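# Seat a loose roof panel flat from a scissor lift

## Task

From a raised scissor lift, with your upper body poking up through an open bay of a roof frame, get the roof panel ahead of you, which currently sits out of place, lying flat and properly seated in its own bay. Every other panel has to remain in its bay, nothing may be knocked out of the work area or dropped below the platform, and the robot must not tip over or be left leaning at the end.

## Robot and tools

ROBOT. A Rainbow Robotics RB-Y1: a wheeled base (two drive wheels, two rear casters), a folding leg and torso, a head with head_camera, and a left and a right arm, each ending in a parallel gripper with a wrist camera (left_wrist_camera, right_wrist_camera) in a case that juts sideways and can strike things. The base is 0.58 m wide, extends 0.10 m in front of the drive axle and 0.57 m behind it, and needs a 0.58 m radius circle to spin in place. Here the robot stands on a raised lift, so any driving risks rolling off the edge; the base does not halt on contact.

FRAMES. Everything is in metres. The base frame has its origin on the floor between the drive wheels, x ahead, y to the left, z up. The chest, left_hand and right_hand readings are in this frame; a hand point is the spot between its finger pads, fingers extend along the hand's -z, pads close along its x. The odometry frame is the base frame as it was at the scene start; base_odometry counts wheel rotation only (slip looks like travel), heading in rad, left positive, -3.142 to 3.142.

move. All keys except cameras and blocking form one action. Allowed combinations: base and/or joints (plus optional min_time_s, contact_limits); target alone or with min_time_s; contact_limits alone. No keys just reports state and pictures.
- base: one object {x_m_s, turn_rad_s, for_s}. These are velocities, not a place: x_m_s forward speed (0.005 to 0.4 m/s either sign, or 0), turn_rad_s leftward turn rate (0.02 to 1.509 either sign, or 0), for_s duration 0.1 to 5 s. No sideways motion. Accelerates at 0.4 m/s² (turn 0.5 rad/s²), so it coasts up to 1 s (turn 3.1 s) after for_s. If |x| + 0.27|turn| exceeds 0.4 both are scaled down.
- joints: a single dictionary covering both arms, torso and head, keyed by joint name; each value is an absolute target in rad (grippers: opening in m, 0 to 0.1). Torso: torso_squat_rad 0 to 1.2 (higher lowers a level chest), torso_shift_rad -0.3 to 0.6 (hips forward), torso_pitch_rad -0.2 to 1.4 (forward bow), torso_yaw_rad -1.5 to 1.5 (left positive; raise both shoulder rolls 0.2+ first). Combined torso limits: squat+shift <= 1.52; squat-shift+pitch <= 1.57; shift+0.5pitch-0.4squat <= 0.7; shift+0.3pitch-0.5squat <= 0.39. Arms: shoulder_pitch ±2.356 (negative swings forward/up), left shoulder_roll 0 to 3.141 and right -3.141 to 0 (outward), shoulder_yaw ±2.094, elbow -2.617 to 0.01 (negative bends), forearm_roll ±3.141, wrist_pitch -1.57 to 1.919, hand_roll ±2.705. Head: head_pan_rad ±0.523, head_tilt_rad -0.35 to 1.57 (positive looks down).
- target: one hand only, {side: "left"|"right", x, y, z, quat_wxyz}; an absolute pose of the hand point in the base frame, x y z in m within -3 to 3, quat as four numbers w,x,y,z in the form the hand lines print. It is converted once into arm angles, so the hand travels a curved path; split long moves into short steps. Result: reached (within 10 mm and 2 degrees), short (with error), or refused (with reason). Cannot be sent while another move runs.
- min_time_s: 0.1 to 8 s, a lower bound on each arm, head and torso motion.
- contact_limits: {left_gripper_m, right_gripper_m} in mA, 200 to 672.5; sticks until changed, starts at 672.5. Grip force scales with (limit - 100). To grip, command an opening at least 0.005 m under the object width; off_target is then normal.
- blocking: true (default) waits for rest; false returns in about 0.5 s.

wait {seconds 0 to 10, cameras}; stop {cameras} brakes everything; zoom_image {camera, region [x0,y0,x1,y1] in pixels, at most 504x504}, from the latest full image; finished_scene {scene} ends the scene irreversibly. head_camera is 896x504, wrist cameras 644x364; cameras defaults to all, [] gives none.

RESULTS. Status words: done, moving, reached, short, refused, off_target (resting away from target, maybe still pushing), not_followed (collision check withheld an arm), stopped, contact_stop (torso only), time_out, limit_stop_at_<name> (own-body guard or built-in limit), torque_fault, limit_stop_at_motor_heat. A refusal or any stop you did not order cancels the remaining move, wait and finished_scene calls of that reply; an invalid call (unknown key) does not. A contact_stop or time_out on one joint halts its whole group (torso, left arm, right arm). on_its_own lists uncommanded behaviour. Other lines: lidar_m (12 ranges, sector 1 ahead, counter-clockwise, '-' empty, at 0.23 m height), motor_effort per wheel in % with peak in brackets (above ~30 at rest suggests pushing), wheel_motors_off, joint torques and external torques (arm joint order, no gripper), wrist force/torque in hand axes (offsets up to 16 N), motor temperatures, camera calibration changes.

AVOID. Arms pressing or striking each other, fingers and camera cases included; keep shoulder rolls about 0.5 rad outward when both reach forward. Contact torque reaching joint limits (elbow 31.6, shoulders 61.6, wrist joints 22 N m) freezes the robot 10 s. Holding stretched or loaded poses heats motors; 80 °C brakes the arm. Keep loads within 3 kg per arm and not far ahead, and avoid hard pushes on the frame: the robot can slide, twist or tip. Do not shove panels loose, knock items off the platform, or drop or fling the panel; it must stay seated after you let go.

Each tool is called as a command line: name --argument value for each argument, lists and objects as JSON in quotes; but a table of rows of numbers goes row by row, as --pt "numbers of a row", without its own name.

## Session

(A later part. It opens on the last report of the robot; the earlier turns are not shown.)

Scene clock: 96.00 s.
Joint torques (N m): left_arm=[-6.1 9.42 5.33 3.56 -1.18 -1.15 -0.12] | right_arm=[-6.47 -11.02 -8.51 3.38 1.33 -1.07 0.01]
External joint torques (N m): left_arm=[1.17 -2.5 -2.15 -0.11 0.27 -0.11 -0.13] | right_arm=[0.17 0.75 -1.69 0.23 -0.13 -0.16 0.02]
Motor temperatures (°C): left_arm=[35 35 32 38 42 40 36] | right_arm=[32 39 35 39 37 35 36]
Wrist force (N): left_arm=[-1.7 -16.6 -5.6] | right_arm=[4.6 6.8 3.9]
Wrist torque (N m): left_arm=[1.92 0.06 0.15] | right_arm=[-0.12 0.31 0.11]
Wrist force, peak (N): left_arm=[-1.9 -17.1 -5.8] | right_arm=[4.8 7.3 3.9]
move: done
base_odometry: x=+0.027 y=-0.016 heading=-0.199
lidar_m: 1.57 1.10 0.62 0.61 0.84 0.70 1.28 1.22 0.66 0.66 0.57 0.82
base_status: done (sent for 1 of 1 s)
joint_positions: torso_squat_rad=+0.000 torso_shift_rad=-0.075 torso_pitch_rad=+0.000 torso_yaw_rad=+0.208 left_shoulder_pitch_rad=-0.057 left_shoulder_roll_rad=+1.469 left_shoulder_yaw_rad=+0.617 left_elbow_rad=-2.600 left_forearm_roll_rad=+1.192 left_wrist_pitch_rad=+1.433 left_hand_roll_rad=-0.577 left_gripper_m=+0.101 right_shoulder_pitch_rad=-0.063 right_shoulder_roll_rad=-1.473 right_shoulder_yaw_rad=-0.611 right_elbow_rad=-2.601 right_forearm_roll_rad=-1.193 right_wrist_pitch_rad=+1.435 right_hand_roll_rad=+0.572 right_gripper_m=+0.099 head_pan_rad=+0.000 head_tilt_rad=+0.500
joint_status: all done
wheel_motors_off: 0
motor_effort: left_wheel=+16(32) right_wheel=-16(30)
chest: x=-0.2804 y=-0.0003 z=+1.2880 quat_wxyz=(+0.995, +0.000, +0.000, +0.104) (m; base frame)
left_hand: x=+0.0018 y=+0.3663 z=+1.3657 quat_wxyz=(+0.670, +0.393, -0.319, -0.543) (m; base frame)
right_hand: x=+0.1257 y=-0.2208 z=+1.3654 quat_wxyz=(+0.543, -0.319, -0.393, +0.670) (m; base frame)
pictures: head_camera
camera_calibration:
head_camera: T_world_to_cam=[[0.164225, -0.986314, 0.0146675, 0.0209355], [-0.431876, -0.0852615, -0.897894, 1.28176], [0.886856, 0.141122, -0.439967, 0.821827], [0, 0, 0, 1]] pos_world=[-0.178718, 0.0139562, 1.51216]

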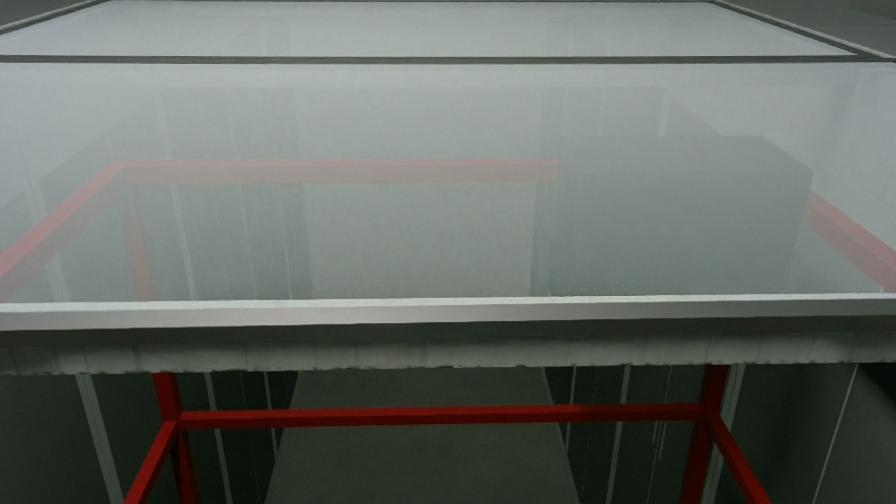

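move --target '{"side": "left", "x": 0.0295, "y": 0.3717, "z": 1.345, "quat_wxyz": [0.7033, 0.0734, -0.7033, 0.0734]}' --min_time_s 3

Scene clock: 100.77 s.
Joint torques (N m): left_arm=[-5.45 6.61 1.8 -5.77 -0.4 -2.15 -0.25] | right_arm=[-6.17 -11.02 -8.77 3.21 1.3 -0.94 0.08]
External joint torques (N m): left_arm=[1.15 -1.54 -2.21 -0.48 -0.3 -0.12 -0.2] | right_arm=[0.48 0.74 -1.95 0.07 -0.15 -0.03 0.09]
Motor temperatures (°C): left_arm=[35 35 32 38 42 40 36] | right_arm=[32 39 35 39 37 35 36]
Wrist force (N): left_arm=[-7.9 -11.4 -2.6] | right_arm=[4.6 7.1 3.7]
Wrist torque (N m): left_arm=[1.63 -0.29 0.21] | right_arm=[-0.16 0.29 0.12]
Wrist force, peak (N): left_arm=[-3.5 -17.0 -5.4] | right_arm=[4.7 7.2 3.9]
move: short
base_odometry: x=+0.027 y=-0.016 heading=-0.199
lidar_m: 1.57 1.10 0.62 0.62 0.83 0.71 1.29 1.23 0.66 0.67 0.57 0.83
base_status: not commanded
joint_positions: torso_squat_rad=+0.000 torso_shift_rad=-0.075 torso_pitch_rad=+0.000 torso_yaw_rad=+0.208 left_shoulder_pitch_rad=+0.099 left_shoulder_roll_rad=+0.466 left_shoulder_yaw_rad=+0.529 left_elbow_rad=-2.617 left_forearm_roll_rad=+0.814 left_wrist_pitch_rad=+0.954 left_hand_roll_rad=+0.063 left_gripper_m=+0.101 right_shoulder_pitch_rad=-0.063 right_shoulder_roll_rad=-1.473 right_shoulder_yaw_rad=-0.611 right_elbow_rad=-2.601 right_forearm_roll_rad=-1.193 right_wrist_pitch_rad=+1.435 right_hand_roll_rad=+0.572 right_gripper_m=+0.099 head_pan_rad=+0.000 head_tilt_rad=+0.500
joint_status: all done
wheel_motors_off: 0
motor_effort: left_wheel=+17(17) right_wheel=-17(18)
chest: x=-0.2804 y=-0.0003 z=+1.2880 quat_wxyz=(+0.995, +0.000, +0.000, +0.104) (m; base frame)
left_hand: x=+0.0301 y=+0.3725 z=+1.3451 quat_wxyz=(+0.689, +0.014, -0.725, +0.010) (m; base frame)
left_hand_status: short (checked arc, as near as the solve gets, planned for 3.0 s): 1 mm and 10.4 deg off. The place is met; only the turn is off.
right_hand: x=+0.1257 y=-0.2208 z=+1.3654 quat_wxyz=(+0.543, -0.319, -0.393, +0.670) (m; base frame)
pictures: head_camera, left_wrist_camera, right_wrist_camera
camera_calibration:
head_camera: T_world_to_cam=[[0.164225, -0.986314, 0.0146675, 0.0209355], [-0.431876, -0.0852615, -0.897894, 1.28176], [0.886856, 0.141122, -0.439967, 0.821827], [0, 0, 0, 1]] pos_world=[-0.178718, 0.0139562, 1.51216]
left_wrist_camera: T_world_to_cam=[[-0.0758845, -0.00733416, 0.99709, -1.33821], [-0.447539, -0.893341, -0.0406314, 0.428422], [0.891039, -0.449319, 0.0645084, 0.129106], [0, 0, 0, 1]] pos_world=[-0.0248523, 0.430922, 1.3434]
right_wrist_camera: T_world_to_cam=[[0.227592, -0.973743, -0.00508072, -0.23383], [-0.804118, -0.184997, -0.564952, 0.864528], [0.549179, 0.132664, -0.825108, 1.16238], [0, 0, 0, 1]] pos_world=[0.110043, -0.221962, 1.44632]

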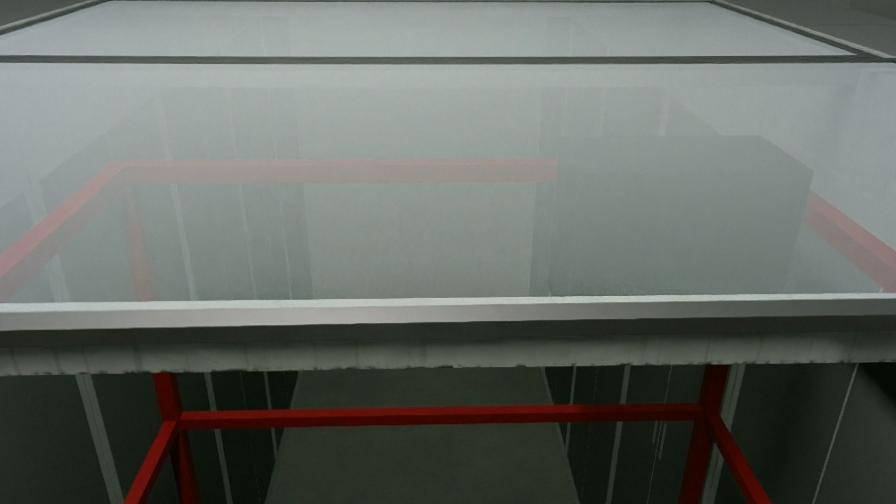

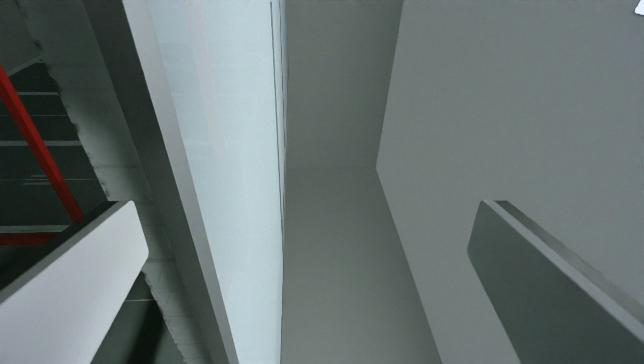

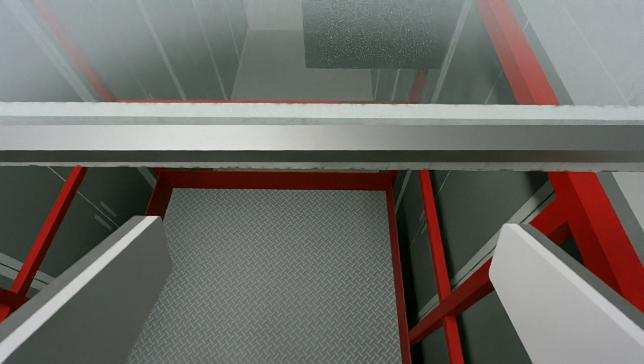

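move --base '{"x_m_s": -0.05, "for_s": 1.5}' --joints '{"left_gripper_m": 0.06, "right_gripper_m": 0.06}' --cameras '[]'

move --joints '{"left_shoulder_pitch_rad": -0.208, "left_shoulder_roll_rad": 1.159, "left_shoulder_yaw_rad": -0.1445, "left_elbow_rad": -2.435, "left_forearm_roll_rad": 0.0573, "left_wrist_pitch_rad": 0.9478, "left_hand_roll_rad": 1.129}' --min_time_s 3

Scene clock: 107.27 s.
Joint torques (N m): left_arm=[-5.88 6.16 2.47 -5.3 -0.3 -2.05 -0.33] | right_arm=[-6.27 -11.14 -8.9 3.23 1.27 -1.09 0.17]
External joint torques (N m): left_arm=[0.72 -1.99 -1.54 -0.01 -0.21 -0.02 -0.27] | right_arm=[0.37 0.63 -2.08 0.08 -0.19 -0.17 0.18]
Motor temperatures (°C): left_arm=[35 35 32 38 42 40 36] | right_arm=[32 39 35 39 37 35 36]
Wrist force (N): left_arm=[-7.8 -11.7 -3.0] | right_arm=[4.7 6.9 3.5]
Wrist torque (N m): left_arm=[1.67 -0.27 0.22] | right_arm=[-0.14 0.32 0.12]
Wrist force, peak (N): left_arm=[-8.1 -11.8 -2.9] | right_arm=[4.7 7.0 4.4]
move: done
base_odometry: x=-0.047 y=-0.001 heading=-0.200
lidar_m: 1.62 1.16 0.61 0.82 0.66 0.65 1.23 1.19 0.63 0.67 0.62 0.85
base_status: done (sent for 1.5 of 1.5 s)
joint_positions: torso_squat_rad=+0.000 torso_shift_rad=-0.075 torso_pitch_rad=+0.000 torso_yaw_rad=+0.208 left_shoulder_pitch_rad=+0.099 left_shoulder_roll_rad=+0.466 left_shoulder_yaw_rad=+0.529 left_elbow_rad=-2.617 left_forearm_roll_rad=+0.814 left_wrist_pitch_rad=+0.954 left_hand_roll_rad=+0.063 left_gripper_m=+0.060 right_shoulder_pitch_rad=-0.063 right_shoulder_roll_rad=-1.473 right_shoulder_yaw_rad=-0.611 right_elbow_rad=-2.601 right_forearm_roll_rad=-1.193 right_wrist_pitch_rad=+1.435 right_hand_roll_rad=+0.572 right_gripper_m=+0.060 head_pan_rad=+0.000 head_tilt_rad=+0.500
joint_status: all done
wheel_motors_off: 0
motor_effort: left_wheel=-16(30) right_wheel=+3(36)
chest: x=-0.2804 y=-0.0003 z=+1.2880 quat_wxyz=(+0.995, +0.000, +0.000, +0.104) (m; base frame)
left_hand: x=+0.0301 y=+0.3724 z=+1.3450 quat_wxyz=(+0.689, +0.014, -0.725, +0.010) (m; base frame)
right_hand: x=+0.1257 y=-0.2208 z=+1.3654 quat_wxyz=(+0.543, -0.319, -0.393, +0.670) (m; base frame)
pictures: none
No camera images: "cameras" was empty.

Scene clock: 110.57 s.
Joint torques (N m): left_arm=[-12.64 10.26 6.99 -2.1 -1.75 -1.1 -0.16] | right_arm=[-6.15 -11.56 -8.39 3.12 1.37 -1.06 0.16]
External joint torques (N m): left_arm=[-1.2 -0.72 -2.7 0.95 -0.28 -0.24 -0.1] | right_arm=[0.5 0.2 -1.57 -0.03 -0.09 -0.15 0.17]
Motor temperatures (°C): left_arm=[35 35 32 38 42 40 36] | right_arm=[32 39 35 39 37 35 36]
Wrist force (N): left_arm=[-7.9 -11.3 -3.0] | right_arm=[4.7 6.9 3.8]
Wrist torque (N m): left_arm=[1.60 -0.29 0.22] | right_arm=[-0.14 0.31 0.12]
Wrist force, peak (N): left_arm=[-8.3 -11.7 -3.4] | right_arm=[4.7 7.0 4.1]
move: done
base_odometry: x=-0.047 y=-0.001 heading=-0.200
lidar_m: 1.61 1.15 0.62 0.83 0.65 0.65 1.24 1.17 0.63 0.67 0.61 0.86
base_status: not commanded
joint_positions: torso_squat_rad=+0.000 torso_shift_rad=-0.075 torso_pitch_rad=+0.000 torso_yaw_rad=+0.208 left_shoulder_pitch_rad=-0.208 left_shoulder_roll_rad=+1.159 left_shoulder_yaw_rad=-0.144 left_elbow_rad=-2.435 left_forearm_roll_rad=+0.057 left_wrist_pitch_rad=+0.948 left_hand_roll_rad=+1.129 left_gripper_m=+0.060 right_shoulder_pitch_rad=-0.063 right_shoulder_roll_rad=-1.473 right_shoulder_yaw_rad=-0.611 right_elbow_rad=-2.601 right_forearm_roll_rad=-1.193 right_wrist_pitch_rad=+1.435 right_hand_roll_rad=+0.572 right_gripper_m=+0.060 head_pan_rad=+0.000 head_tilt_rad=+0.500
joint_status: all done
wheel_motors_off: 0
motor_effort: left_wheel=-16(17) right_wheel=+2(5)
chest: x=-0.2804 y=-0.0003 z=+1.2880 quat_wxyz=(+0.995, +0.000, +0.000, +0.104) (m; base frame)
left_hand: x=+0.1172 y=+0.3573 z=+1.3400 quat_wxyz=(+0.710, +0.051, -0.701, +0.046) (m; base frame)
right_hand: x=+0.1257 y=-0.2208 z=+1.3654 quat_wxyz=(+0.543, -0.319, -0.393, +0.670) (m; base frame)
pictures: head_camera, left_wrist_camera, right_wrist_camera
camera_calibration:
head_camera: T_world_to_cam=[[0.164218, -0.986315, 0.0146531, 0.0209561], [-0.431878, -0.0852456, -0.897894, 1.28176], [0.886856, 0.141122, -0.439967, 0.821827], [0, 0, 0, 1]] pos_world=[-0.178719, 0.0139562, 1.51216]
left_wrist_camera: T_world_to_cam=[[-0.011608, -0.00987092, 0.999884, -1.33702], [-0.353846, -0.935209, -0.0133404, 0.42109], [0.935232, -0.35396, 0.00736311, 0.082417], [0, 0, 0, 1]] pos_world=[0.0564019, 0.409781, 1.34188]
right_wrist_camera: T_world_to_cam=[[0.227592, -0.973743, -0.00508112, -0.23383], [-0.804149, -0.185005, -0.564905, 0.864462], [0.549133, 0.132654, -0.82514, 1.16243], [0, 0, 0, 1]] pos_world=[0.110043, -0.221962, 1.44632]

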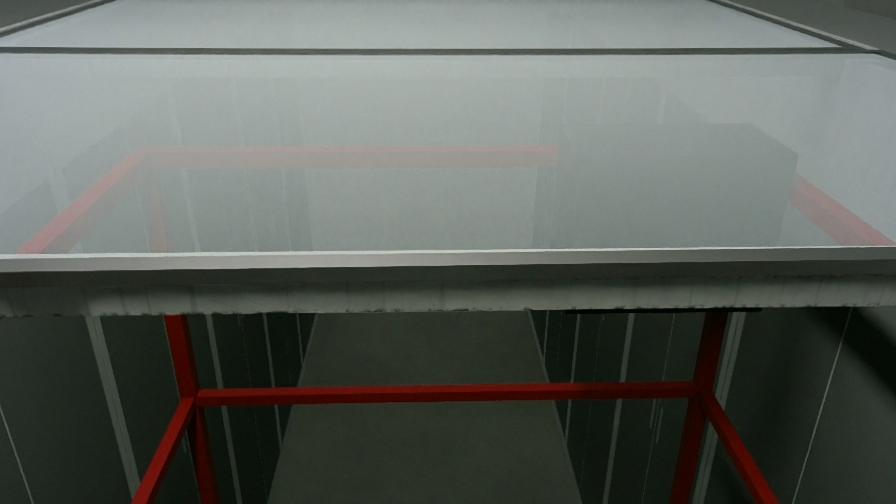

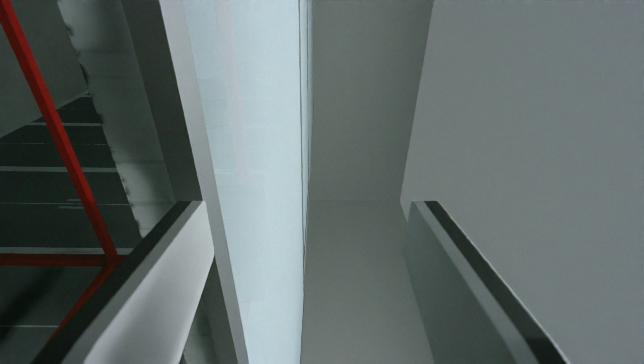

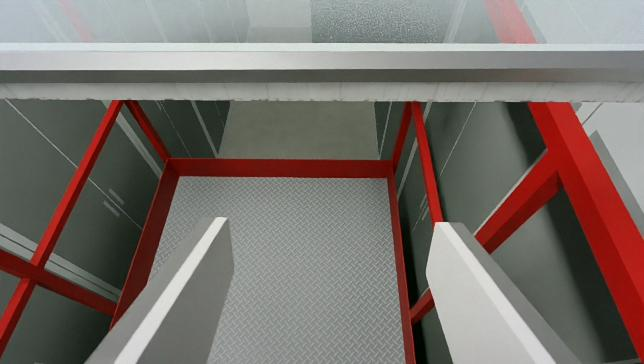

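move --target '{"side": "left", "x": 0.1077, "y": 0.3882, "z": 1.345, "quat_wxyz": [0.7033, 0.0734, -0.7033, 0.0734]}' --min_time_s 1.5 --cameras '[]'

move --joints '{"right_shoulder_pitch_rad": -0.208, "right_shoulder_roll_rad": -1.159, "right_shoulder_yaw_rad": 0.1445, "right_elbow_rad": -2.435, "right_forearm_roll_rad": -0.0573, "right_wrist_pitch_rad": 0.9478, "right_hand_roll_rad": -1.129}' --min_time_s 3

Scene clock: 112.70 s.
Joint torques (N m): left_arm=[-9.42 11.25 9.89 -2.09 -1.8 -1.12 -0.04] | right_arm=[-6.32 -10.8 -8 2.86 1.26 -1.09 0.23]
External joint torques (N m): left_arm=[1.43 -0.38 0.11 0.8 -0.31 -0.31 0.02] | right_arm=[0.33 0.96 -1.19 -0.29 -0.19 -0.17 0.24]
Motor temperatures (°C): left_arm=[35 35 32 38 42 40 36] | right_arm=[32 39 35 39 37 35 36]
Wrist force (N): left_arm=[-8.0 -11.6 -3.2] | right_arm=[4.5 7.1 3.9]
Wrist torque (N m): left_arm=[1.65 -0.30 0.22] | right_arm=[-0.15 0.30 0.12]
Wrist force, peak (N): left_arm=[-7.8 -11.8 -3.2] | right_arm=[4.7 7.0 4.0]
move: done
base_odometry: x=-0.047 y=-0.001 heading=-0.200
lidar_m: 1.61 1.16 0.62 0.83 0.65 0.66 1.21 1.19 0.62 0.68 0.61 0.86
base_status: not commanded
joint_positions: torso_squat_rad=+0.000 torso_shift_rad=-0.075 torso_pitch_rad=+0.000 torso_yaw_rad=+0.208 left_shoulder_pitch_rad=-0.130 left_shoulder_roll_rad=+1.187 left_shoulder_yaw_rad=-0.060 left_elbow_rad=-2.431 left_forearm_roll_rad=+0.045 left_wrist_pitch_rad=+0.947 left_hand_roll_rad=+1.162 left_gripper_m=+0.060 right_shoulder_pitch_rad=-0.063 right_shoulder_roll_rad=-1.473 right_shoulder_yaw_rad=-0.611 right_elbow_rad=-2.601 right_forearm_roll_rad=-1.193 right_wrist_pitch_rad=+1.435 right_hand_roll_rad=+0.572 right_gripper_m=+0.060 head_pan_rad=+0.000 head_tilt_rad=+0.500
joint_status: all done
wheel_motors_off: 0
motor_effort: left_wheel=-16(17) right_wheel=+1(4)
chest: x=-0.2804 y=-0.0003 z=+1.2880 quat_wxyz=(+0.995, +0.000, +0.000, +0.104) (m; base frame)
left_hand: x=+0.1078 y=+0.3879 z=+1.3452 quat_wxyz=(+0.703, +0.073, -0.703, +0.073) (m; base frame)
left_hand_status: reached (checked arc, planned for 1.5 s): 0 mm and 0.0 deg off.
right_hand: x=+0.1257 y=-0.2208 z=+1.3654 quat_wxyz=(+0.543, -0.319, -0.393, +0.670) (m; base frame)
pictures: none
No camera images: "cameras" was empty.

Scene clock: 116.00 s.
Joint torques (N m): left_arm=[-9.46 11.31 9.75 -2.16 -1.82 -1.1 -0.07] | right_arm=[-11.67 -10.1 -9.79 -2.53 1.58 -0.98 0.2]
External joint torques (N m): left_arm=[1.39 -0.31 -0.03 0.73 -0.34 -0.29 -0.01] | right_arm=[-1.27 0.72 -1.07 0.22 0.17 -0.21 0.15]
Motor temperatures (°C): left_arm=[35 35 32 38 42 40 36] | right_arm=[32 39 35 39 37 35 36]
Wrist force (N): left_arm=[-7.8 -11.6 -2.9] | right_arm=[-1.4 1.8 6.9]
Wrist torque (N m): left_arm=[1.66 -0.27 0.21] | right_arm=[0.12 -0.06 0.05]
Wrist force, peak (N): left_arm=[-8.0 -11.7 -3.1] | right_arm=[4.7 7.3 3.7]
move: done
base_odometry: x=-0.047 y=-0.001 heading=-0.200
lidar_m: 1.61 1.17 0.62 0.82 0.66 0.65 1.24 1.19 0.64 0.67 0.61 0.85
base_status: not commanded
joint_positions: torso_squat_rad=+0.000 torso_shift_rad=-0.075 torso_pitch_rad=+0.000 torso_yaw_rad=+0.208 left_shoulder_pitch_rad=-0.130 left_shoulder_roll_rad=+1.187 left_shoulder_yaw_rad=-0.060 left_elbow_rad=-2.431 left_forearm_roll_rad=+0.045 left_wrist_pitch_rad=+0.947 left_hand_roll_rad=+1.162 left_gripper_m=+0.060 right_shoulder_pitch_rad=-0.208 right_shoulder_roll_rad=-1.159 right_shoulder_yaw_rad=+0.144 right_elbow_rad=-2.435 right_forearm_roll_rad=-0.057 right_wrist_pitch_rad=+0.948 right_hand_roll_rad=-1.129 right_gripper_m=+0.060 head_pan_rad=+0.000 head_tilt_rad=+0.500
joint_status: all done
wheel_motors_off: 0
motor_effort: left_wheel=-16(16) right_wheel=+1(4)
chest: x=-0.2804 y=-0.0003 z=+1.2880 quat_wxyz=(+0.995, +0.000, +0.000, +0.104) (m; base frame)
left_hand: x=+0.1078 y=+0.3880 z=+1.3452 quat_wxyz=(+0.703, +0.073, -0.703, +0.073) (m; base frame)
right_hand: x=+0.2279 y=-0.1669 z=+1.3393 quat_wxyz=(+0.704, +0.095, -0.696, +0.101) (m; base frame)
pictures: head_camera, left_wrist_camera, right_wrist_camera
camera_calibration:
head_camera: T_world_to_cam=[[0.164218, -0.986315, 0.0146531, 0.0209561], [-0.431878, -0.0852456, -0.897894, 1.28176], [0.886856, 0.141122, -0.439967, 0.821827], [0, 0, 0, 1]] pos_world=[-0.178719, 0.0139562, 1.51216]
left_wrist_camera: T_world_to_cam=[[-0.0250872, -0.00545076, 0.99967, -1.34195], [-0.28685, -0.957895, -0.0124216, 0.446807], [0.957647, -0.287067, 0.0224674, 0.0532856], [0, 0, 0, 1]] pos_world=[0.043472, 0.435976, 1.34586]
right_wrist_camera: T_world_to_cam=[[0.0120721, -0.00995987, -0.999878, 1.33762], [-0.673737, 0.738809, -0.0154937, 0.330461], [0.738873, 0.673841, 0.00220863, 0.0166272], [0, 0, 0, 1]] pos_world=[0.194211, -0.242029, 1.34254]

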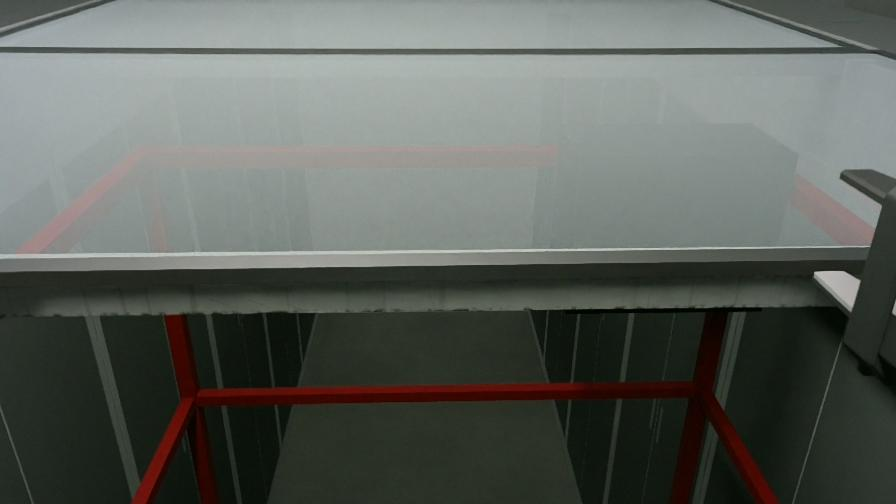

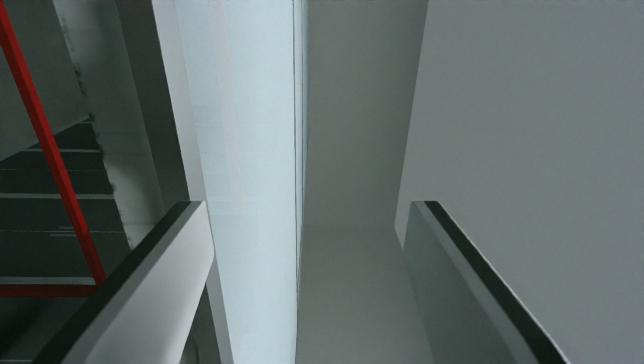

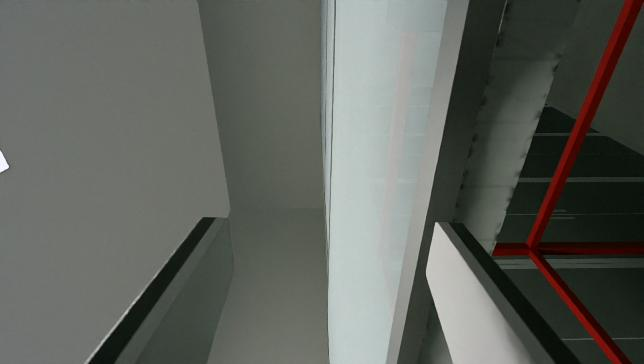

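move --target '{"side": "right", "x": 0.2316, "y": -0.1989, "z": 1.345, "quat_wxyz": [0.7033, 0.0734, -0.7033, 0.0734]}' --min_time_s 1.5

Scene clock: 117.97 s.
Joint torques (N m): left_arm=[-9.41 10.78 9.66 -2.12 -1.68 -1.08 -0.11] | right_arm=[-8.23 -13.42 -12.9 -2.39 1.69 -0.92 -0.07]
External joint torques (N m): left_arm=[1.43 -0.85 -0.13 0.77 -0.19 -0.27 -0.06] | right_arm=[1.6 -1.99 -4.1 0.21 0.26 -0.19 -0.12]
Motor temperatures (°C): left_arm=[35 35 32 38 42 40 36] | right_arm=[32 39 35 39 37 35 36]
Wrist force (N): left_arm=[-7.9 -11.5 -3.3] | right_arm=[-1.3 1.4 7.0]
Wrist torque (N m): left_arm=[1.63 -0.29 0.21] | right_arm=[0.16 -0.05 0.06]
Wrist force, peak (N): left_arm=[-7.8 -11.9 -3.3] | right_arm=[-1.4 1.6 7.1]
move: done
base_odometry: x=-0.047 y=-0.001 heading=-0.200
lidar_m: 1.61 1.17 0.63 0.82 0.65 0.65 1.25 1.19 0.63 0.68 0.61 0.85
base_status: not commanded
joint_positions: torso_squat_rad=+0.000 torso_shift_rad=-0.075 torso_pitch_rad=+0.000 torso_yaw_rad=+0.208 left_shoulder_pitch_rad=-0.130 left_shoulder_roll_rad=+1.187 left_shoulder_yaw_rad=-0.060 left_elbow_rad=-2.431 left_forearm_roll_rad=+0.045 left_wrist_pitch_rad=+0.947 left_hand_roll_rad=+1.162 left_gripper_m=+0.060 right_shoulder_pitch_rad=-0.130 right_shoulder_roll_rad=-1.188 right_shoulder_yaw_rad=+0.060 right_elbow_rad=-2.431 right_forearm_roll_rad=-0.046 right_wrist_pitch_rad=+0.948 right_hand_roll_rad=-1.162 right_gripper_m=+0.060 head_pan_rad=+0.000 head_tilt_rad=+0.500
joint_status: all done
wheel_motors_off: 0
motor_effort: left_wheel=-16(17) right_wheel=+0(4)
chest: x=-0.2804 y=-0.0003 z=+1.2880 quat_wxyz=(+0.995, +0.000, +0.000, +0.104) (m; base frame)
left_hand: x=+0.1078 y=+0.3880 z=+1.3452 quat_wxyz=(+0.703, +0.073, -0.703, +0.073) (m; base frame)
right_hand: x=+0.2316 y=-0.1987 z=+1.3448 quat_wxyz=(+0.703, +0.074, -0.703, +0.073) (m; base frame)
right_hand_status: reached (checked arc, planned for 1.5 s): 0 mm and 0.0 deg off.
pictures: head_camera, left_wrist_camera, right_wrist_camera
camera_calibration:
head_camera: T_world_to_cam=[[0.164218, -0.986315, 0.0146531, 0.0209561], [-0.431878, -0.0852456, -0.897894, 1.28176], [0.886856, 0.141122, -0.439967, 0.821827], [0, 0, 0, 1]] pos_world=[-0.178719, 0.0139562, 1.51216]
left_wrist_camera: T_world_to_cam=[[-0.0250872, -0.00545076, 0.99967, -1.34195], [-0.28685, -0.957895, -0.0124216, 0.446807], [0.957647, -0.287067, 0.0224674, 0.0532856], [0, 0, 0, 1]] pos_world=[0.043472, 0.435976, 1.34586]
right_wrist_camera: T_world_to_cam=[[0.0221076, -0.00102755, -0.999755, 1.34199], [-0.619824, 0.784607, -0.0145126, 0.351867], [0.78443, 0.619993, 0.0167089, -0.00550144], [0, 0, 0, 1]] pos_world=[0.192743, -0.271287, 1.34686]

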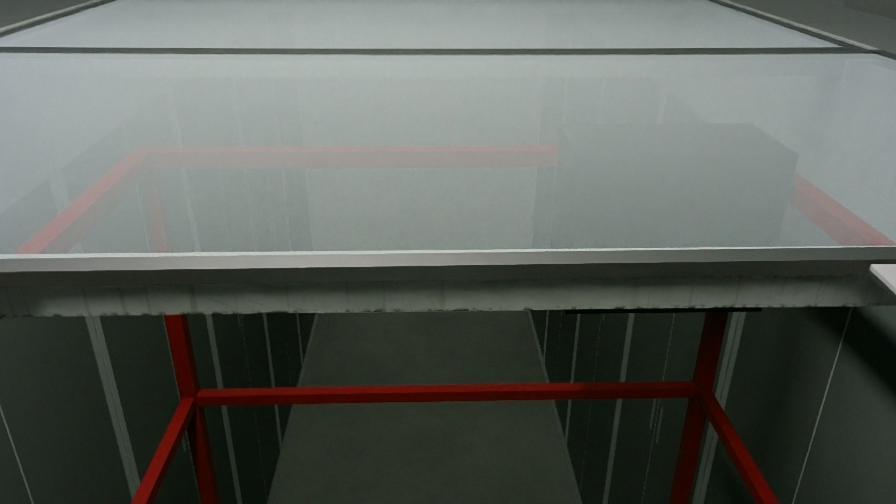

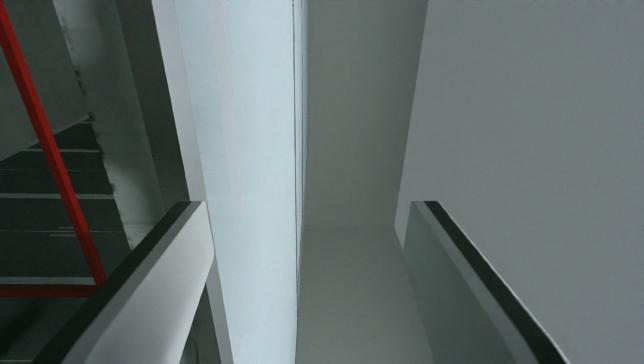

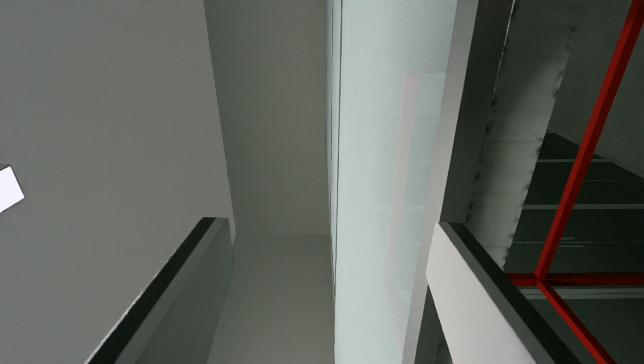

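move --joints '{"torso_squat_rad": 0.41, "torso_shift_rad": -0.075, "torso_pitch_rad": 0, "torso_yaw_rad": 0.208}' --min_time_s 3

zoom_image --camera "left_wrist_camera" --region '[140, 0, 500, 364]'

zoom_image --camera "right_wrist_camera" --region '[140, 0, 500, 364]'

Scene clock: 121.63 s.
Joint torques (N m): left_arm=[-9.31 11.39 9.6 -2.03 -1.7 -1.06 -0.02] | right_arm=[-8.49 -13.34 -12.06 -2.44 1.61 -0.96 0.07]
External joint torques (N m): left_arm=[1.54 -0.24 -0.19 0.87 -0.21 -0.25 0.04] | right_arm=[1.33 -1.91 -3.26 0.16 0.19 -0.23 0.02]
Motor temperatures (°C): left_arm=[35 35 32 38 42 40 36] | right_arm=[32 39 35 39 37 35 36]
Wrist force (N): left_arm=[-7.6 -11.4 -3.1] | right_arm=[-1.3 1.5 7.0]
Wrist torque (N m): left_arm=[1.61 -0.25 0.22] | right_arm=[0.14 -0.04 0.06]
Wrist force, peak (N): left_arm=[-8.0 -11.8 -3.3] | right_arm=[-1.3 1.6 7.2]
move: done
base_odometry: x=-0.047 y=-0.001 heading=-0.200
lidar_m: 1.61 1.17 0.61 0.83 0.65 0.66 1.23 1.19 0.63 0.68 0.62 0.85
base_status: not commanded
joint_positions: torso_squat_rad=+0.410 torso_shift_rad=-0.075 torso_pitch_rad=+0.000 torso_yaw_rad=+0.208 left_shoulder_pitch_rad=-0.130 left_shoulder_roll_rad=+1.187 left_shoulder_yaw_rad=-0.060 left_elbow_rad=-2.431 left_forearm_roll_rad=+0.045 left_wrist_pitch_rad=+0.947 left_hand_roll_rad=+1.162 left_gripper_m=+0.060 right_shoulder_pitch_rad=-0.130 right_shoulder_roll_rad=-1.188 right_shoulder_yaw_rad=+0.060 right_elbow_rad=-2.431 right_forearm_roll_rad=-0.046 right_wrist_pitch_rad=+0.948 right_hand_roll_rad=-1.162 right_gripper_m=+0.060 head_pan_rad=+0.000 head_tilt_rad=+0.500
joint_status: all done
wheel_motors_off: 0
motor_effort: left_wheel=-16(17) right_wheel=+1(3)
chest: x=-0.2762 y=-0.0003 z=+1.2301 quat_wxyz=(+0.995, +0.000, +0.000, +0.104) (m; base frame)
left_hand: x=+0.1120 y=+0.3880 z=+1.2874 quat_wxyz=(+0.703, +0.073, -0.703, +0.073) (m; base frame)
right_hand: x=+0.2359 y=-0.1987 z=+1.2870 quat_wxyz=(+0.703, +0.074, -0.703, +0.073) (m; base frame)
pictures: head_camera, left_wrist_camera, right_wrist_camera
camera_calibration:
head_camera: T_world_to_cam=[[0.164216, -0.986315, 0.0146898, 0.0210596], [-0.431755, -0.0852586, -0.897952, 1.23178], [0.886916, 0.141116, -0.439847, 0.792508], [0, 0, 0, 1]] pos_world=[-0.174518, 0.0139562, 1.45436]
left_wrist_camera: T_world_to_cam=[[-0.0251831, -0.0054226, 0.999668, -1.28406], [-0.286849, -0.957895, -0.0124221, 0.447323], [0.957645, -0.287066, 0.0225673, 0.0503374], [0, 0, 0, 1]] pos_world=[0.0477721, 0.435976, 1.28806]
right_wrist_camera: T_world_to_cam=[[0.0222471, -0.00104303, -0.999752, 1.28417], [-0.619821, 0.784607, -0.0146112, 0.353759], [0.784427, 0.619993, 0.0168087, -0.00796031], [0, 0, 0, 1]] pos_world=[0.196943, -0.271287, 1.28916]

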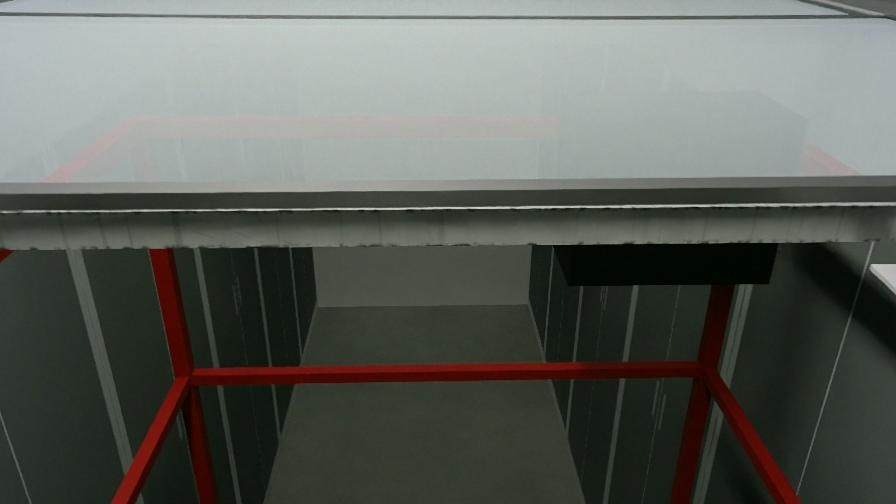

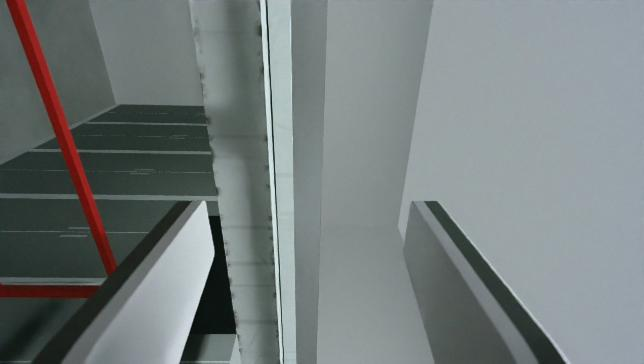

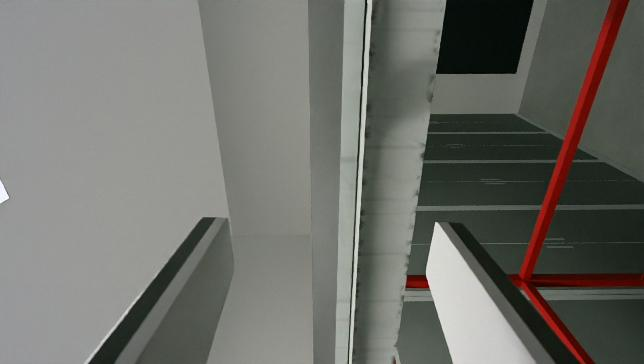

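Scaled by 1.385 from the camera's 644x364 image, which has a finer 1265x715 frame.

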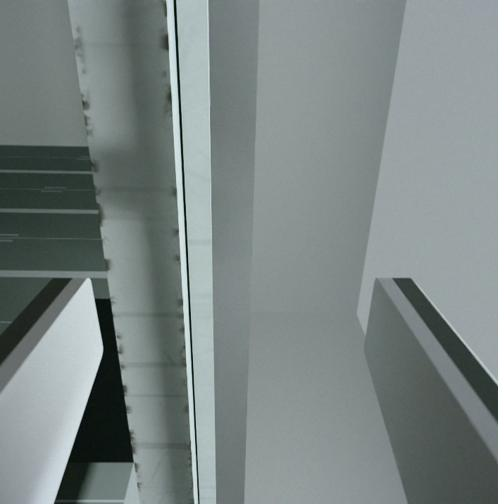

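Scaled by 1.385 from the camera's 644x364 image, which has a finer 1265x715 frame.

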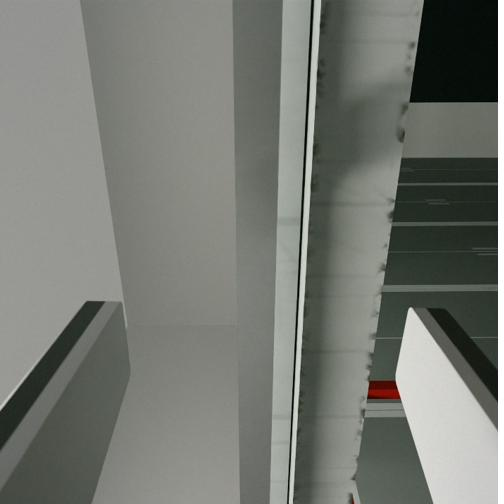

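move --base '{"x_m_s": 0.03, "for_s": 0.9}' --cameras '["left_wrist_camera", "right_wrist_camera"]'

Scene clock: 124.10 s.
Joint torques (N m): left_arm=[-9.88 10.84 9.5 -2.23 -1.74 -1.06 -0.02] | right_arm=[-8.34 -12.95 -12 -2.76 1.56 -1.07 -0.05]
External joint torques (N m): left_arm=[0.97 -0.78 -0.29 0.67 -0.26 -0.25 0.03] | right_arm=[1.48 -1.53 -3.19 -0.16 0.14 -0.34 -0.1]
Motor temperatures (°C): left_arm=[35 35 32 38 42 40 36] | right_arm=[32 39 35 39 37 35 36]
Wrist force (N): left_arm=[-7.5 -11.4 -3.4] | right_arm=[-1.3 1.4 6.8]
Wrist torque (N m): left_arm=[1.62 -0.24 0.21] | right_arm=[0.16 -0.05 0.05]
Wrist force, peak (N): left_arm=[-8.0 -11.7 -3.1] | right_arm=[-1.4 1.5 7.4]
move: done
base_odometry: x=-0.020 y=-0.007 heading=-0.200
lidar_m: 1.58 1.15 0.60 0.82 0.84 0.67 1.25 1.22 0.63 0.67 0.60 0.85
base_status: done (sent for 0.9 of 0.9 s)
joint_positions: torso_squat_rad=+0.410 torso_shift_rad=-0.075 torso_pitch_rad=+0.000 torso_yaw_rad=+0.208 left_shoulder_pitch_rad=-0.130 left_shoulder_roll_rad=+1.187 left_shoulder_yaw_rad=-0.060 left_elbow_rad=-2.431 left_forearm_roll_rad=+0.045 left_wrist_pitch_rad=+0.947 left_hand_roll_rad=+1.162 left_gripper_m=+0.060 right_shoulder_pitch_rad=-0.130 right_shoulder_roll_rad=-1.188 right_shoulder_yaw_rad=+0.060 right_elbow_rad=-2.431 right_forearm_roll_rad=-0.046 right_wrist_pitch_rad=+0.948 right_hand_roll_rad=-1.162 right_gripper_m=+0.060 head_pan_rad=+0.000 head_tilt_rad=+0.500
joint_status: not commanded
wheel_motors_off: 0
motor_effort: left_wheel=+6(38) right_wheel=+6(19)
chest: x=-0.2761 y=-0.0003 z=+1.2301 quat_wxyz=(+0.995, +0.000, +0.000, +0.104) (m; base frame)
left_hand: x=+0.1121 y=+0.3880 z=+1.2873 quat_wxyz=(+0.703, +0.073, -0.703, +0.073) (m; base frame)
right_hand: x=+0.2360 y=-0.1987 z=+1.2870 quat_wxyz=(+0.703, +0.073, -0.703, +0.073) (m; base frame)
pictures: left_wrist_camera, right_wrist_camera
camera_calibration:
left_wrist_camera: T_world_to_cam=[[-0.0250873, -0.005453, 0.99967, -1.28405], [-0.286758, -0.957923, -0.0124216, 0.447425], [0.957675, -0.286975, 0.022468, 0.0504529], [0, 0, 0, 1]] pos_world=[0.0477719, 0.436076, 1.28806]
right_wrist_camera: T_world_to_cam=[[0.0221682, -0.00110778, -0.999754, 1.28407], [-0.619712, 0.784693, -0.0146108, 0.3539], [0.784516, 0.619884, 0.0167087, -0.00789303], [0, 0, 0, 1]] pos_world=[0.197043, -0.271387, 1.28906]

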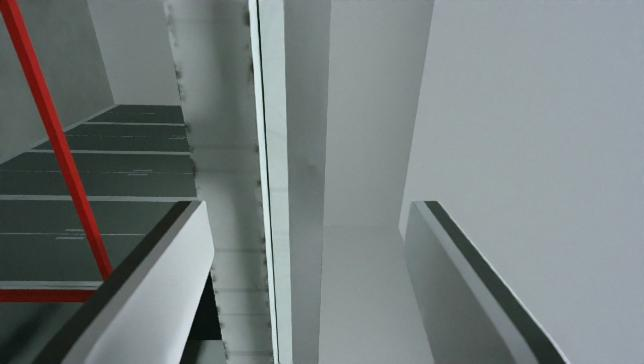

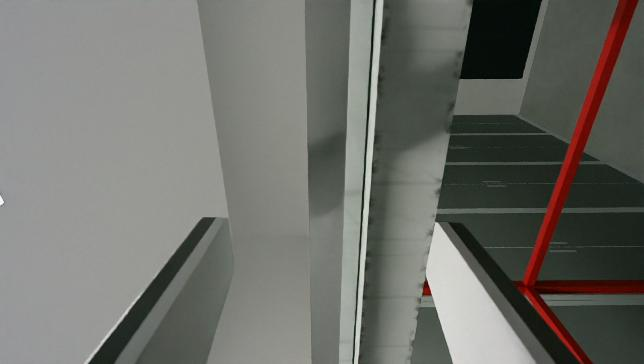

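move --base '{"x_m_s": 0.03, "for_s": 0.6}' --cameras '["head_camera", "left_wrist_camera", "right_wrist_camera"]'

Scene clock: 125.77 s.
Joint torques (N m): left_arm=[-9.83 10.99 9.09 -2.17 -1.66 -1 -0.13] | right_arm=[-8.66 -13.17 -11.47 -2.9 1.42 -0.99 -0.03]
External joint torques (N m): left_arm=[1.02 -0.64 -0.7 0.72 -0.18 -0.19 -0.08] | right_arm=[1.16 -1.74 -2.66 -0.3 -0.01 -0.26 -0.09]
Motor temperatures (°C): left_arm=[35 35 32 38 42 40 36] | right_arm=[32 39 35 39 37 35 36]
Wrist force (N): left_arm=[-7.8 -11.3 -2.9] | right_arm=[-1.3 1.5 6.8]
Wrist torque (N m): left_arm=[1.61 -0.28 0.20] | right_arm=[0.15 -0.04 0.05]
Wrist force, peak (N): left_arm=[-8.0 -11.5 -3.6] | right_arm=[-1.2 1.4 7.4]
move: done
base_odometry: x=-0.003 y=-0.010 heading=-0.200
lidar_m: 1.59 1.13 0.61 0.83 0.83 0.68 1.24 1.22 0.66 0.68 0.58 0.84
base_status: done (sent for 0.6 of 0.6 s)
joint_positions: torso_squat_rad=+0.410 torso_shift_rad=-0.075 torso_pitch_rad=+0.000 torso_yaw_rad=+0.208 left_shoulder_pitch_rad=-0.130 left_shoulder_roll_rad=+1.187 left_shoulder_yaw_rad=-0.060 left_elbow_rad=-2.431 left_forearm_roll_rad=+0.045 left_wrist_pitch_rad=+0.947 left_hand_roll_rad=+1.162 left_gripper_m=+0.060 right_shoulder_pitch_rad=-0.130 right_shoulder_roll_rad=-1.188 right_shoulder_yaw_rad=+0.060 right_elbow_rad=-2.431 right_forearm_roll_rad=-0.046 right_wrist_pitch_rad=+0.948 right_hand_roll_rad=-1.162 right_gripper_m=+0.060 head_pan_rad=+0.000 head_tilt_rad=+0.500
joint_status: not commanded
wheel_motors_off: 0
motor_effort: left_wheel=-2(30) right_wheel=+8(27)
chest: x=-0.2761 y=-0.0003 z=+1.2301 quat_wxyz=(+0.995, +0.000, +0.000, +0.104) (m; base frame)
left_hand: x=+0.1121 y=+0.3880 z=+1.2873 quat_wxyz=(+0.703, +0.073, -0.703, +0.073) (m; base frame)
right_hand: x=+0.2360 y=-0.1988 z=+1.2870 quat_wxyz=(+0.703, +0.073, -0.703, +0.073) (m; base frame)
pictures: head_camera, left_wrist_camera, right_wrist_camera
camera_calibration:
head_camera: T_world_to_cam=[[0.164087, -0.986338, 0.0146089, 0.0211388], [-0.431902, -0.0851502, -0.897892, 1.23171], [0.886868, 0.141023, -0.439974, 0.792597], [0, 0, 0, 1]] pos_world=[-0.174419, 0.013956, 1.45436]
left_wrist_camera: T_world_to_cam=[[-0.0249914, -0.00548115, 0.999673, -1.28405], [-0.286759, -0.957922, -0.0124211, 0.447425], [0.957677, -0.286976, 0.022368, 0.0505819], [0, 0, 0, 1]] pos_world=[0.0477718, 0.436076, 1.28806]
right_wrist_camera: T_world_to_cam=[[0.022169, -0.00111043, -0.999754, 1.28407], [-0.619651, 0.784742, -0.0146121, 0.353902], [0.784564, 0.619822, 0.0167089, -0.00791955], [0, 0, 0, 1]] pos_world=[0.197043, -0.271387, 1.28906]

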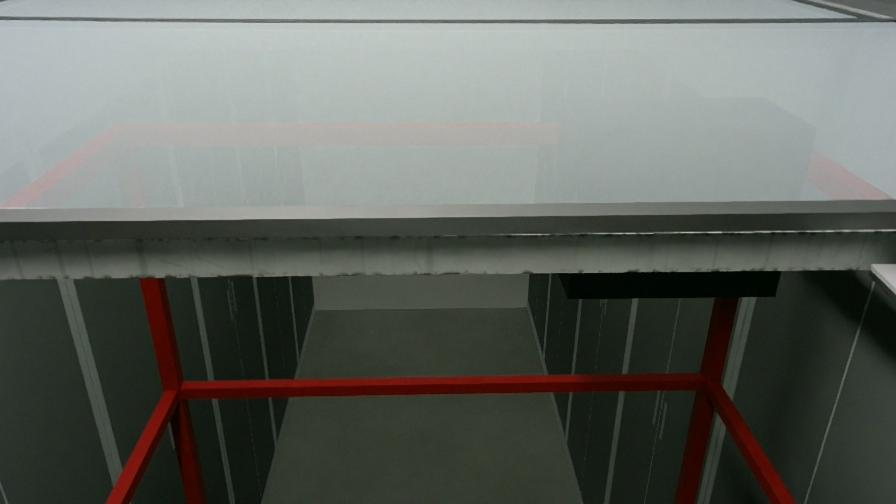

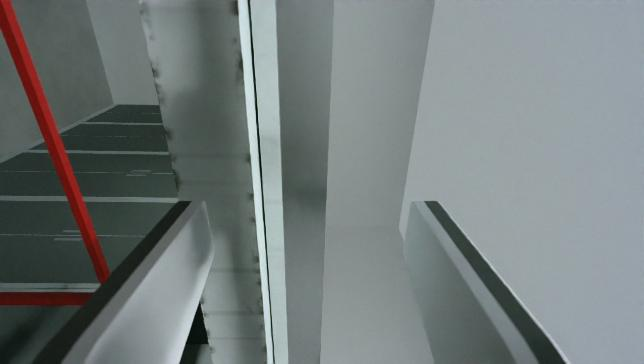

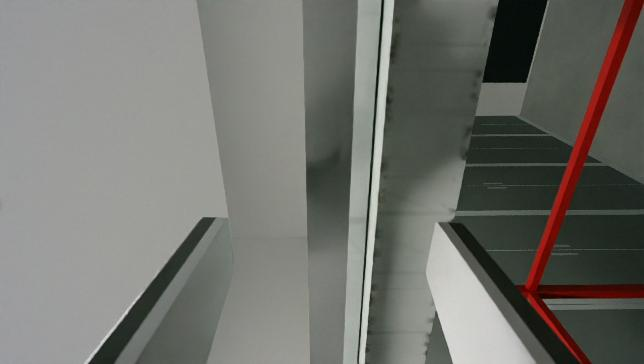

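move --contact_limits '{"left_gripper_m": 350, "right_gripper_m": 350}' --joints '{"left_gripper_m": 0.022, "right_gripper_m": 0.022}' --cameras '["left_wrist_camera", "right_wrist_camera"]'

Scene clock: 127.00 s.
Joint torques (N m): left_arm=[-10.14 10.88 9.08 -2.32 -1.67 -0.99 -0.04] | right_arm=[-8.45 -12.88 -11.51 -2.81 1.59 -0.94 0.05]
External joint torques (N m): left_arm=[0.7 -0.74 -0.7 0.57 -0.19 -0.18 0.01] | right_arm=[1.37 -1.46 -2.7 -0.21 0.16 -0.21 0]
Motor temperatures (°C): left_arm=[35 35 32 38 42 40 36] | right_arm=[32 39 35 39 37 35 36]
Wrist force (N): left_arm=[-7.7 -11.3 -3.1] | right_arm=[-1.3 1.4 7.0]
Wrist torque (N m): left_arm=[1.60 -0.27 0.19] | right_arm=[0.16 -0.03 0.05]
Wrist force, peak (N): left_arm=[-8.1 -11.4 -3.4] | right_arm=[-1.2 1.4 7.1]
move: done
base_odometry: x=-0.003 y=-0.010 heading=-0.200
lidar_m: 1.58 1.13 0.62 0.83 0.83 0.68 1.26 1.22 0.64 0.67 0.59 0.83
base_status: not commanded
joint_positions: torso_squat_rad=+0.410 torso_shift_rad=-0.075 torso_pitch_rad=+0.000 torso_yaw_rad=+0.208 left_shoulder_pitch_rad=-0.130 left_shoulder_roll_rad=+1.187 left_shoulder_yaw_rad=-0.060 left_elbow_rad=-2.431 left_forearm_roll_rad=+0.045 left_wrist_pitch_rad=+0.947 left_hand_roll_rad=+1.162 left_gripper_m=+0.022 right_shoulder_pitch_rad=-0.130 right_shoulder_roll_rad=-1.188 right_shoulder_yaw_rad=+0.060 right_elbow_rad=-2.431 right_forearm_roll_rad=-0.046 right_wrist_pitch_rad=+0.948 right_hand_roll_rad=-1.162 right_gripper_m=+0.022 head_pan_rad=+0.000 head_tilt_rad=+0.500
joint_status: all done
wheel_motors_off: 0
motor_effort: left_wheel=-2(3) right_wheel=+8(11)
contact_limits: left_gripper_m 350 mA; right_gripper_m 350 mA
chest: x=-0.2761 y=-0.0003 z=+1.2301 quat_wxyz=(+0.995, +0.000, +0.000, +0.104) (m; base frame)
left_hand: x=+0.1121 y=+0.3880 z=+1.2873 quat_wxyz=(+0.703, +0.073, -0.703, +0.073) (m; base frame)
right_hand: x=+0.2360 y=-0.1988 z=+1.2870 quat_wxyz=(+0.703, +0.073, -0.703, +0.073) (m; base frame)
pictures: left_wrist_camera, right_wrist_camera
camera_calibration:
left_wrist_camera: T_world_to_cam=[[-0.0249914, -0.00548115, 0.999673, -1.28405], [-0.286759, -0.957922, -0.0124211, 0.447425], [0.957677, -0.286976, 0.022368, 0.0505819], [0, 0, 0, 1]] pos_world=[0.0477718, 0.436076, 1.28806]
right_wrist_camera: T_world_to_cam=[[0.022169, -0.00111043, -0.999754, 1.28407], [-0.619651, 0.784742, -0.0146121, 0.353902], [0.784564, 0.619822, 0.0167089, -0.00791955], [0, 0, 0, 1]] pos_world=[0.197043, -0.271387, 1.28906]

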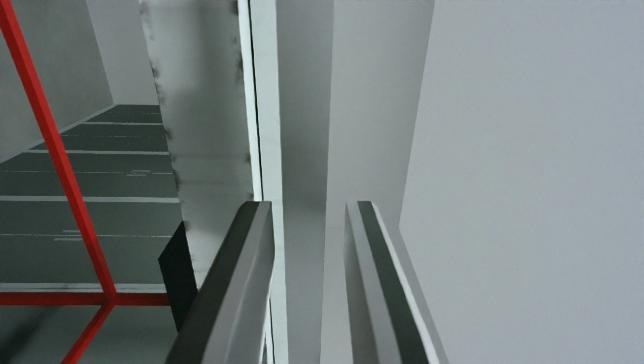

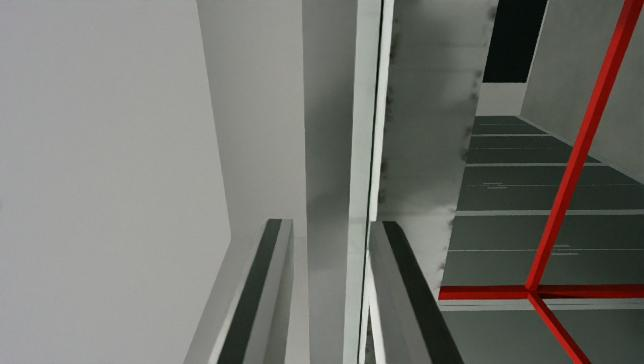

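move --joints '{"left_gripper_m": 0.005, "right_gripper_m": 0.005}' --cameras '["left_wrist_camera", "right_wrist_camera"]'

Scene clock: 128.00 s.
Joint torques (N m): left_arm=[-11.35 11.25 10.07 -2.23 -1.99 -1.03 -0.05] | right_arm=[-7.36 -11.95 -8.51 -2.71 -0.07 -0.48 -0.07]
External joint torques (N m): left_arm=[-0.51 -0.37 0.28 0.67 -0.51 -0.21 0] | right_arm=[2.46 -0.52 0.29 -0.12 -1.5 0.26 -0.13]
Motor temperatures (°C): left_arm=[35 35 32 38 42 40 36] | right_arm=[32 39 35 39 37 35 36]
Wrist force (N): left_arm=[-12.7 -13.1 -3.4] | right_arm=[6.3 0.7 4.3]
Wrist torque (N m): left_arm=[1.57 -0.17 0.03] | right_arm=[0.14 -0.25 0.16]
Wrist force, peak (N): left_arm=[-14.3 -13.5 -2.2] | right_arm=[9.5 0.2 3.1]
move: off_target
base_odometry: x=-0.003 y=-0.010 heading=-0.200
lidar_m: 1.56 1.13 0.61 0.83 0.84 0.69 1.25 1.22 0.65 0.68 0.59 0.84
base_status: not commanded
joint_positions: torso_squat_rad=+0.410 torso_shift_rad=-0.075 torso_pitch_rad=+0.000 torso_yaw_rad=+0.208 left_shoulder_pitch_rad=-0.129 left_shoulder_roll_rad=+1.187 left_shoulder_yaw_rad=-0.060 left_elbow_rad=-2.430 left_forearm_roll_rad=+0.045 left_wrist_pitch_rad=+0.947 left_hand_roll_rad=+1.162 left_gripper_m=+0.012 right_shoulder_pitch_rad=-0.131 right_shoulder_roll_rad=-1.188 right_shoulder_yaw_rad=+0.059 right_elbow_rad=-2.431 right_forearm_roll_rad=-0.045 right_wrist_pitch_rad=+0.947 right_hand_roll_rad=-1.162 right_gripper_m=+0.011 head_pan_rad=+0.000 head_tilt_rad=+0.500
joint_status: left_gripper_m off_target (ended at +0.012, target +0.005); right_gripper_m off_target (ended at +0.011, target +0.005)
wheel_motors_off: 0
motor_effort: left_wheel=-2(3) right_wheel=+9(11)
contact_limits: left_gripper_m 350 mA; right_gripper_m 350 mA
chest: x=-0.2761 y=-0.0003 z=+1.2301 quat_wxyz=(+0.995, +0.000, +0.000, +0.104) (m; base frame)
left_hand: x=+0.1121 y=+0.3881 z=+1.2870 quat_wxyz=(+0.703, +0.073, -0.703, +0.073) (m; base frame)
right_hand: x=+0.2360 y=-0.1988 z=+1.2876 quat_wxyz=(+0.703, +0.073, -0.704, +0.073) (m; base frame)
pictures: left_wrist_camera, right_wrist_camera
camera_calibration:
left_wrist_camera: T_world_to_cam=[[-0.0244953, -0.00521222, 0.999686, -1.28391], [-0.286682, -0.957951, -0.0120192, 0.446911], [0.957713, -0.286886, 0.0219711, 0.0510594], [0, 0, 0, 1]] pos_world=[0.0477712, 0.436075, 1.28776]
right_wrist_camera: T_world_to_cam=[[0.023651, -0.0012182, -0.99972, 1.2842], [-0.619515, 0.784829, -0.0156126, 0.355276], [0.784628, 0.619711, 0.0178073, -0.00932586], [0, 0, 0, 1]] pos_world=[0.197044, -0.271488, 1.28956]

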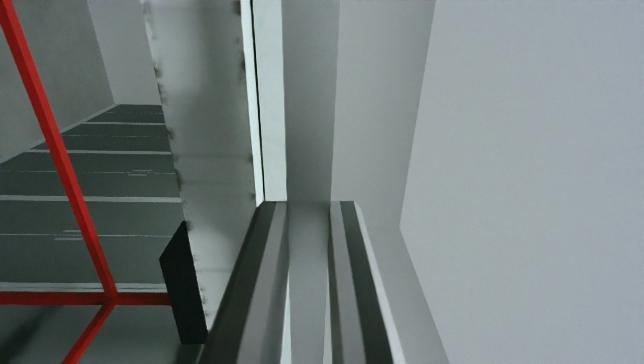

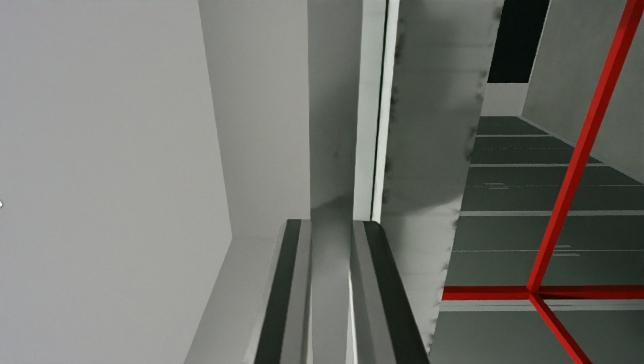

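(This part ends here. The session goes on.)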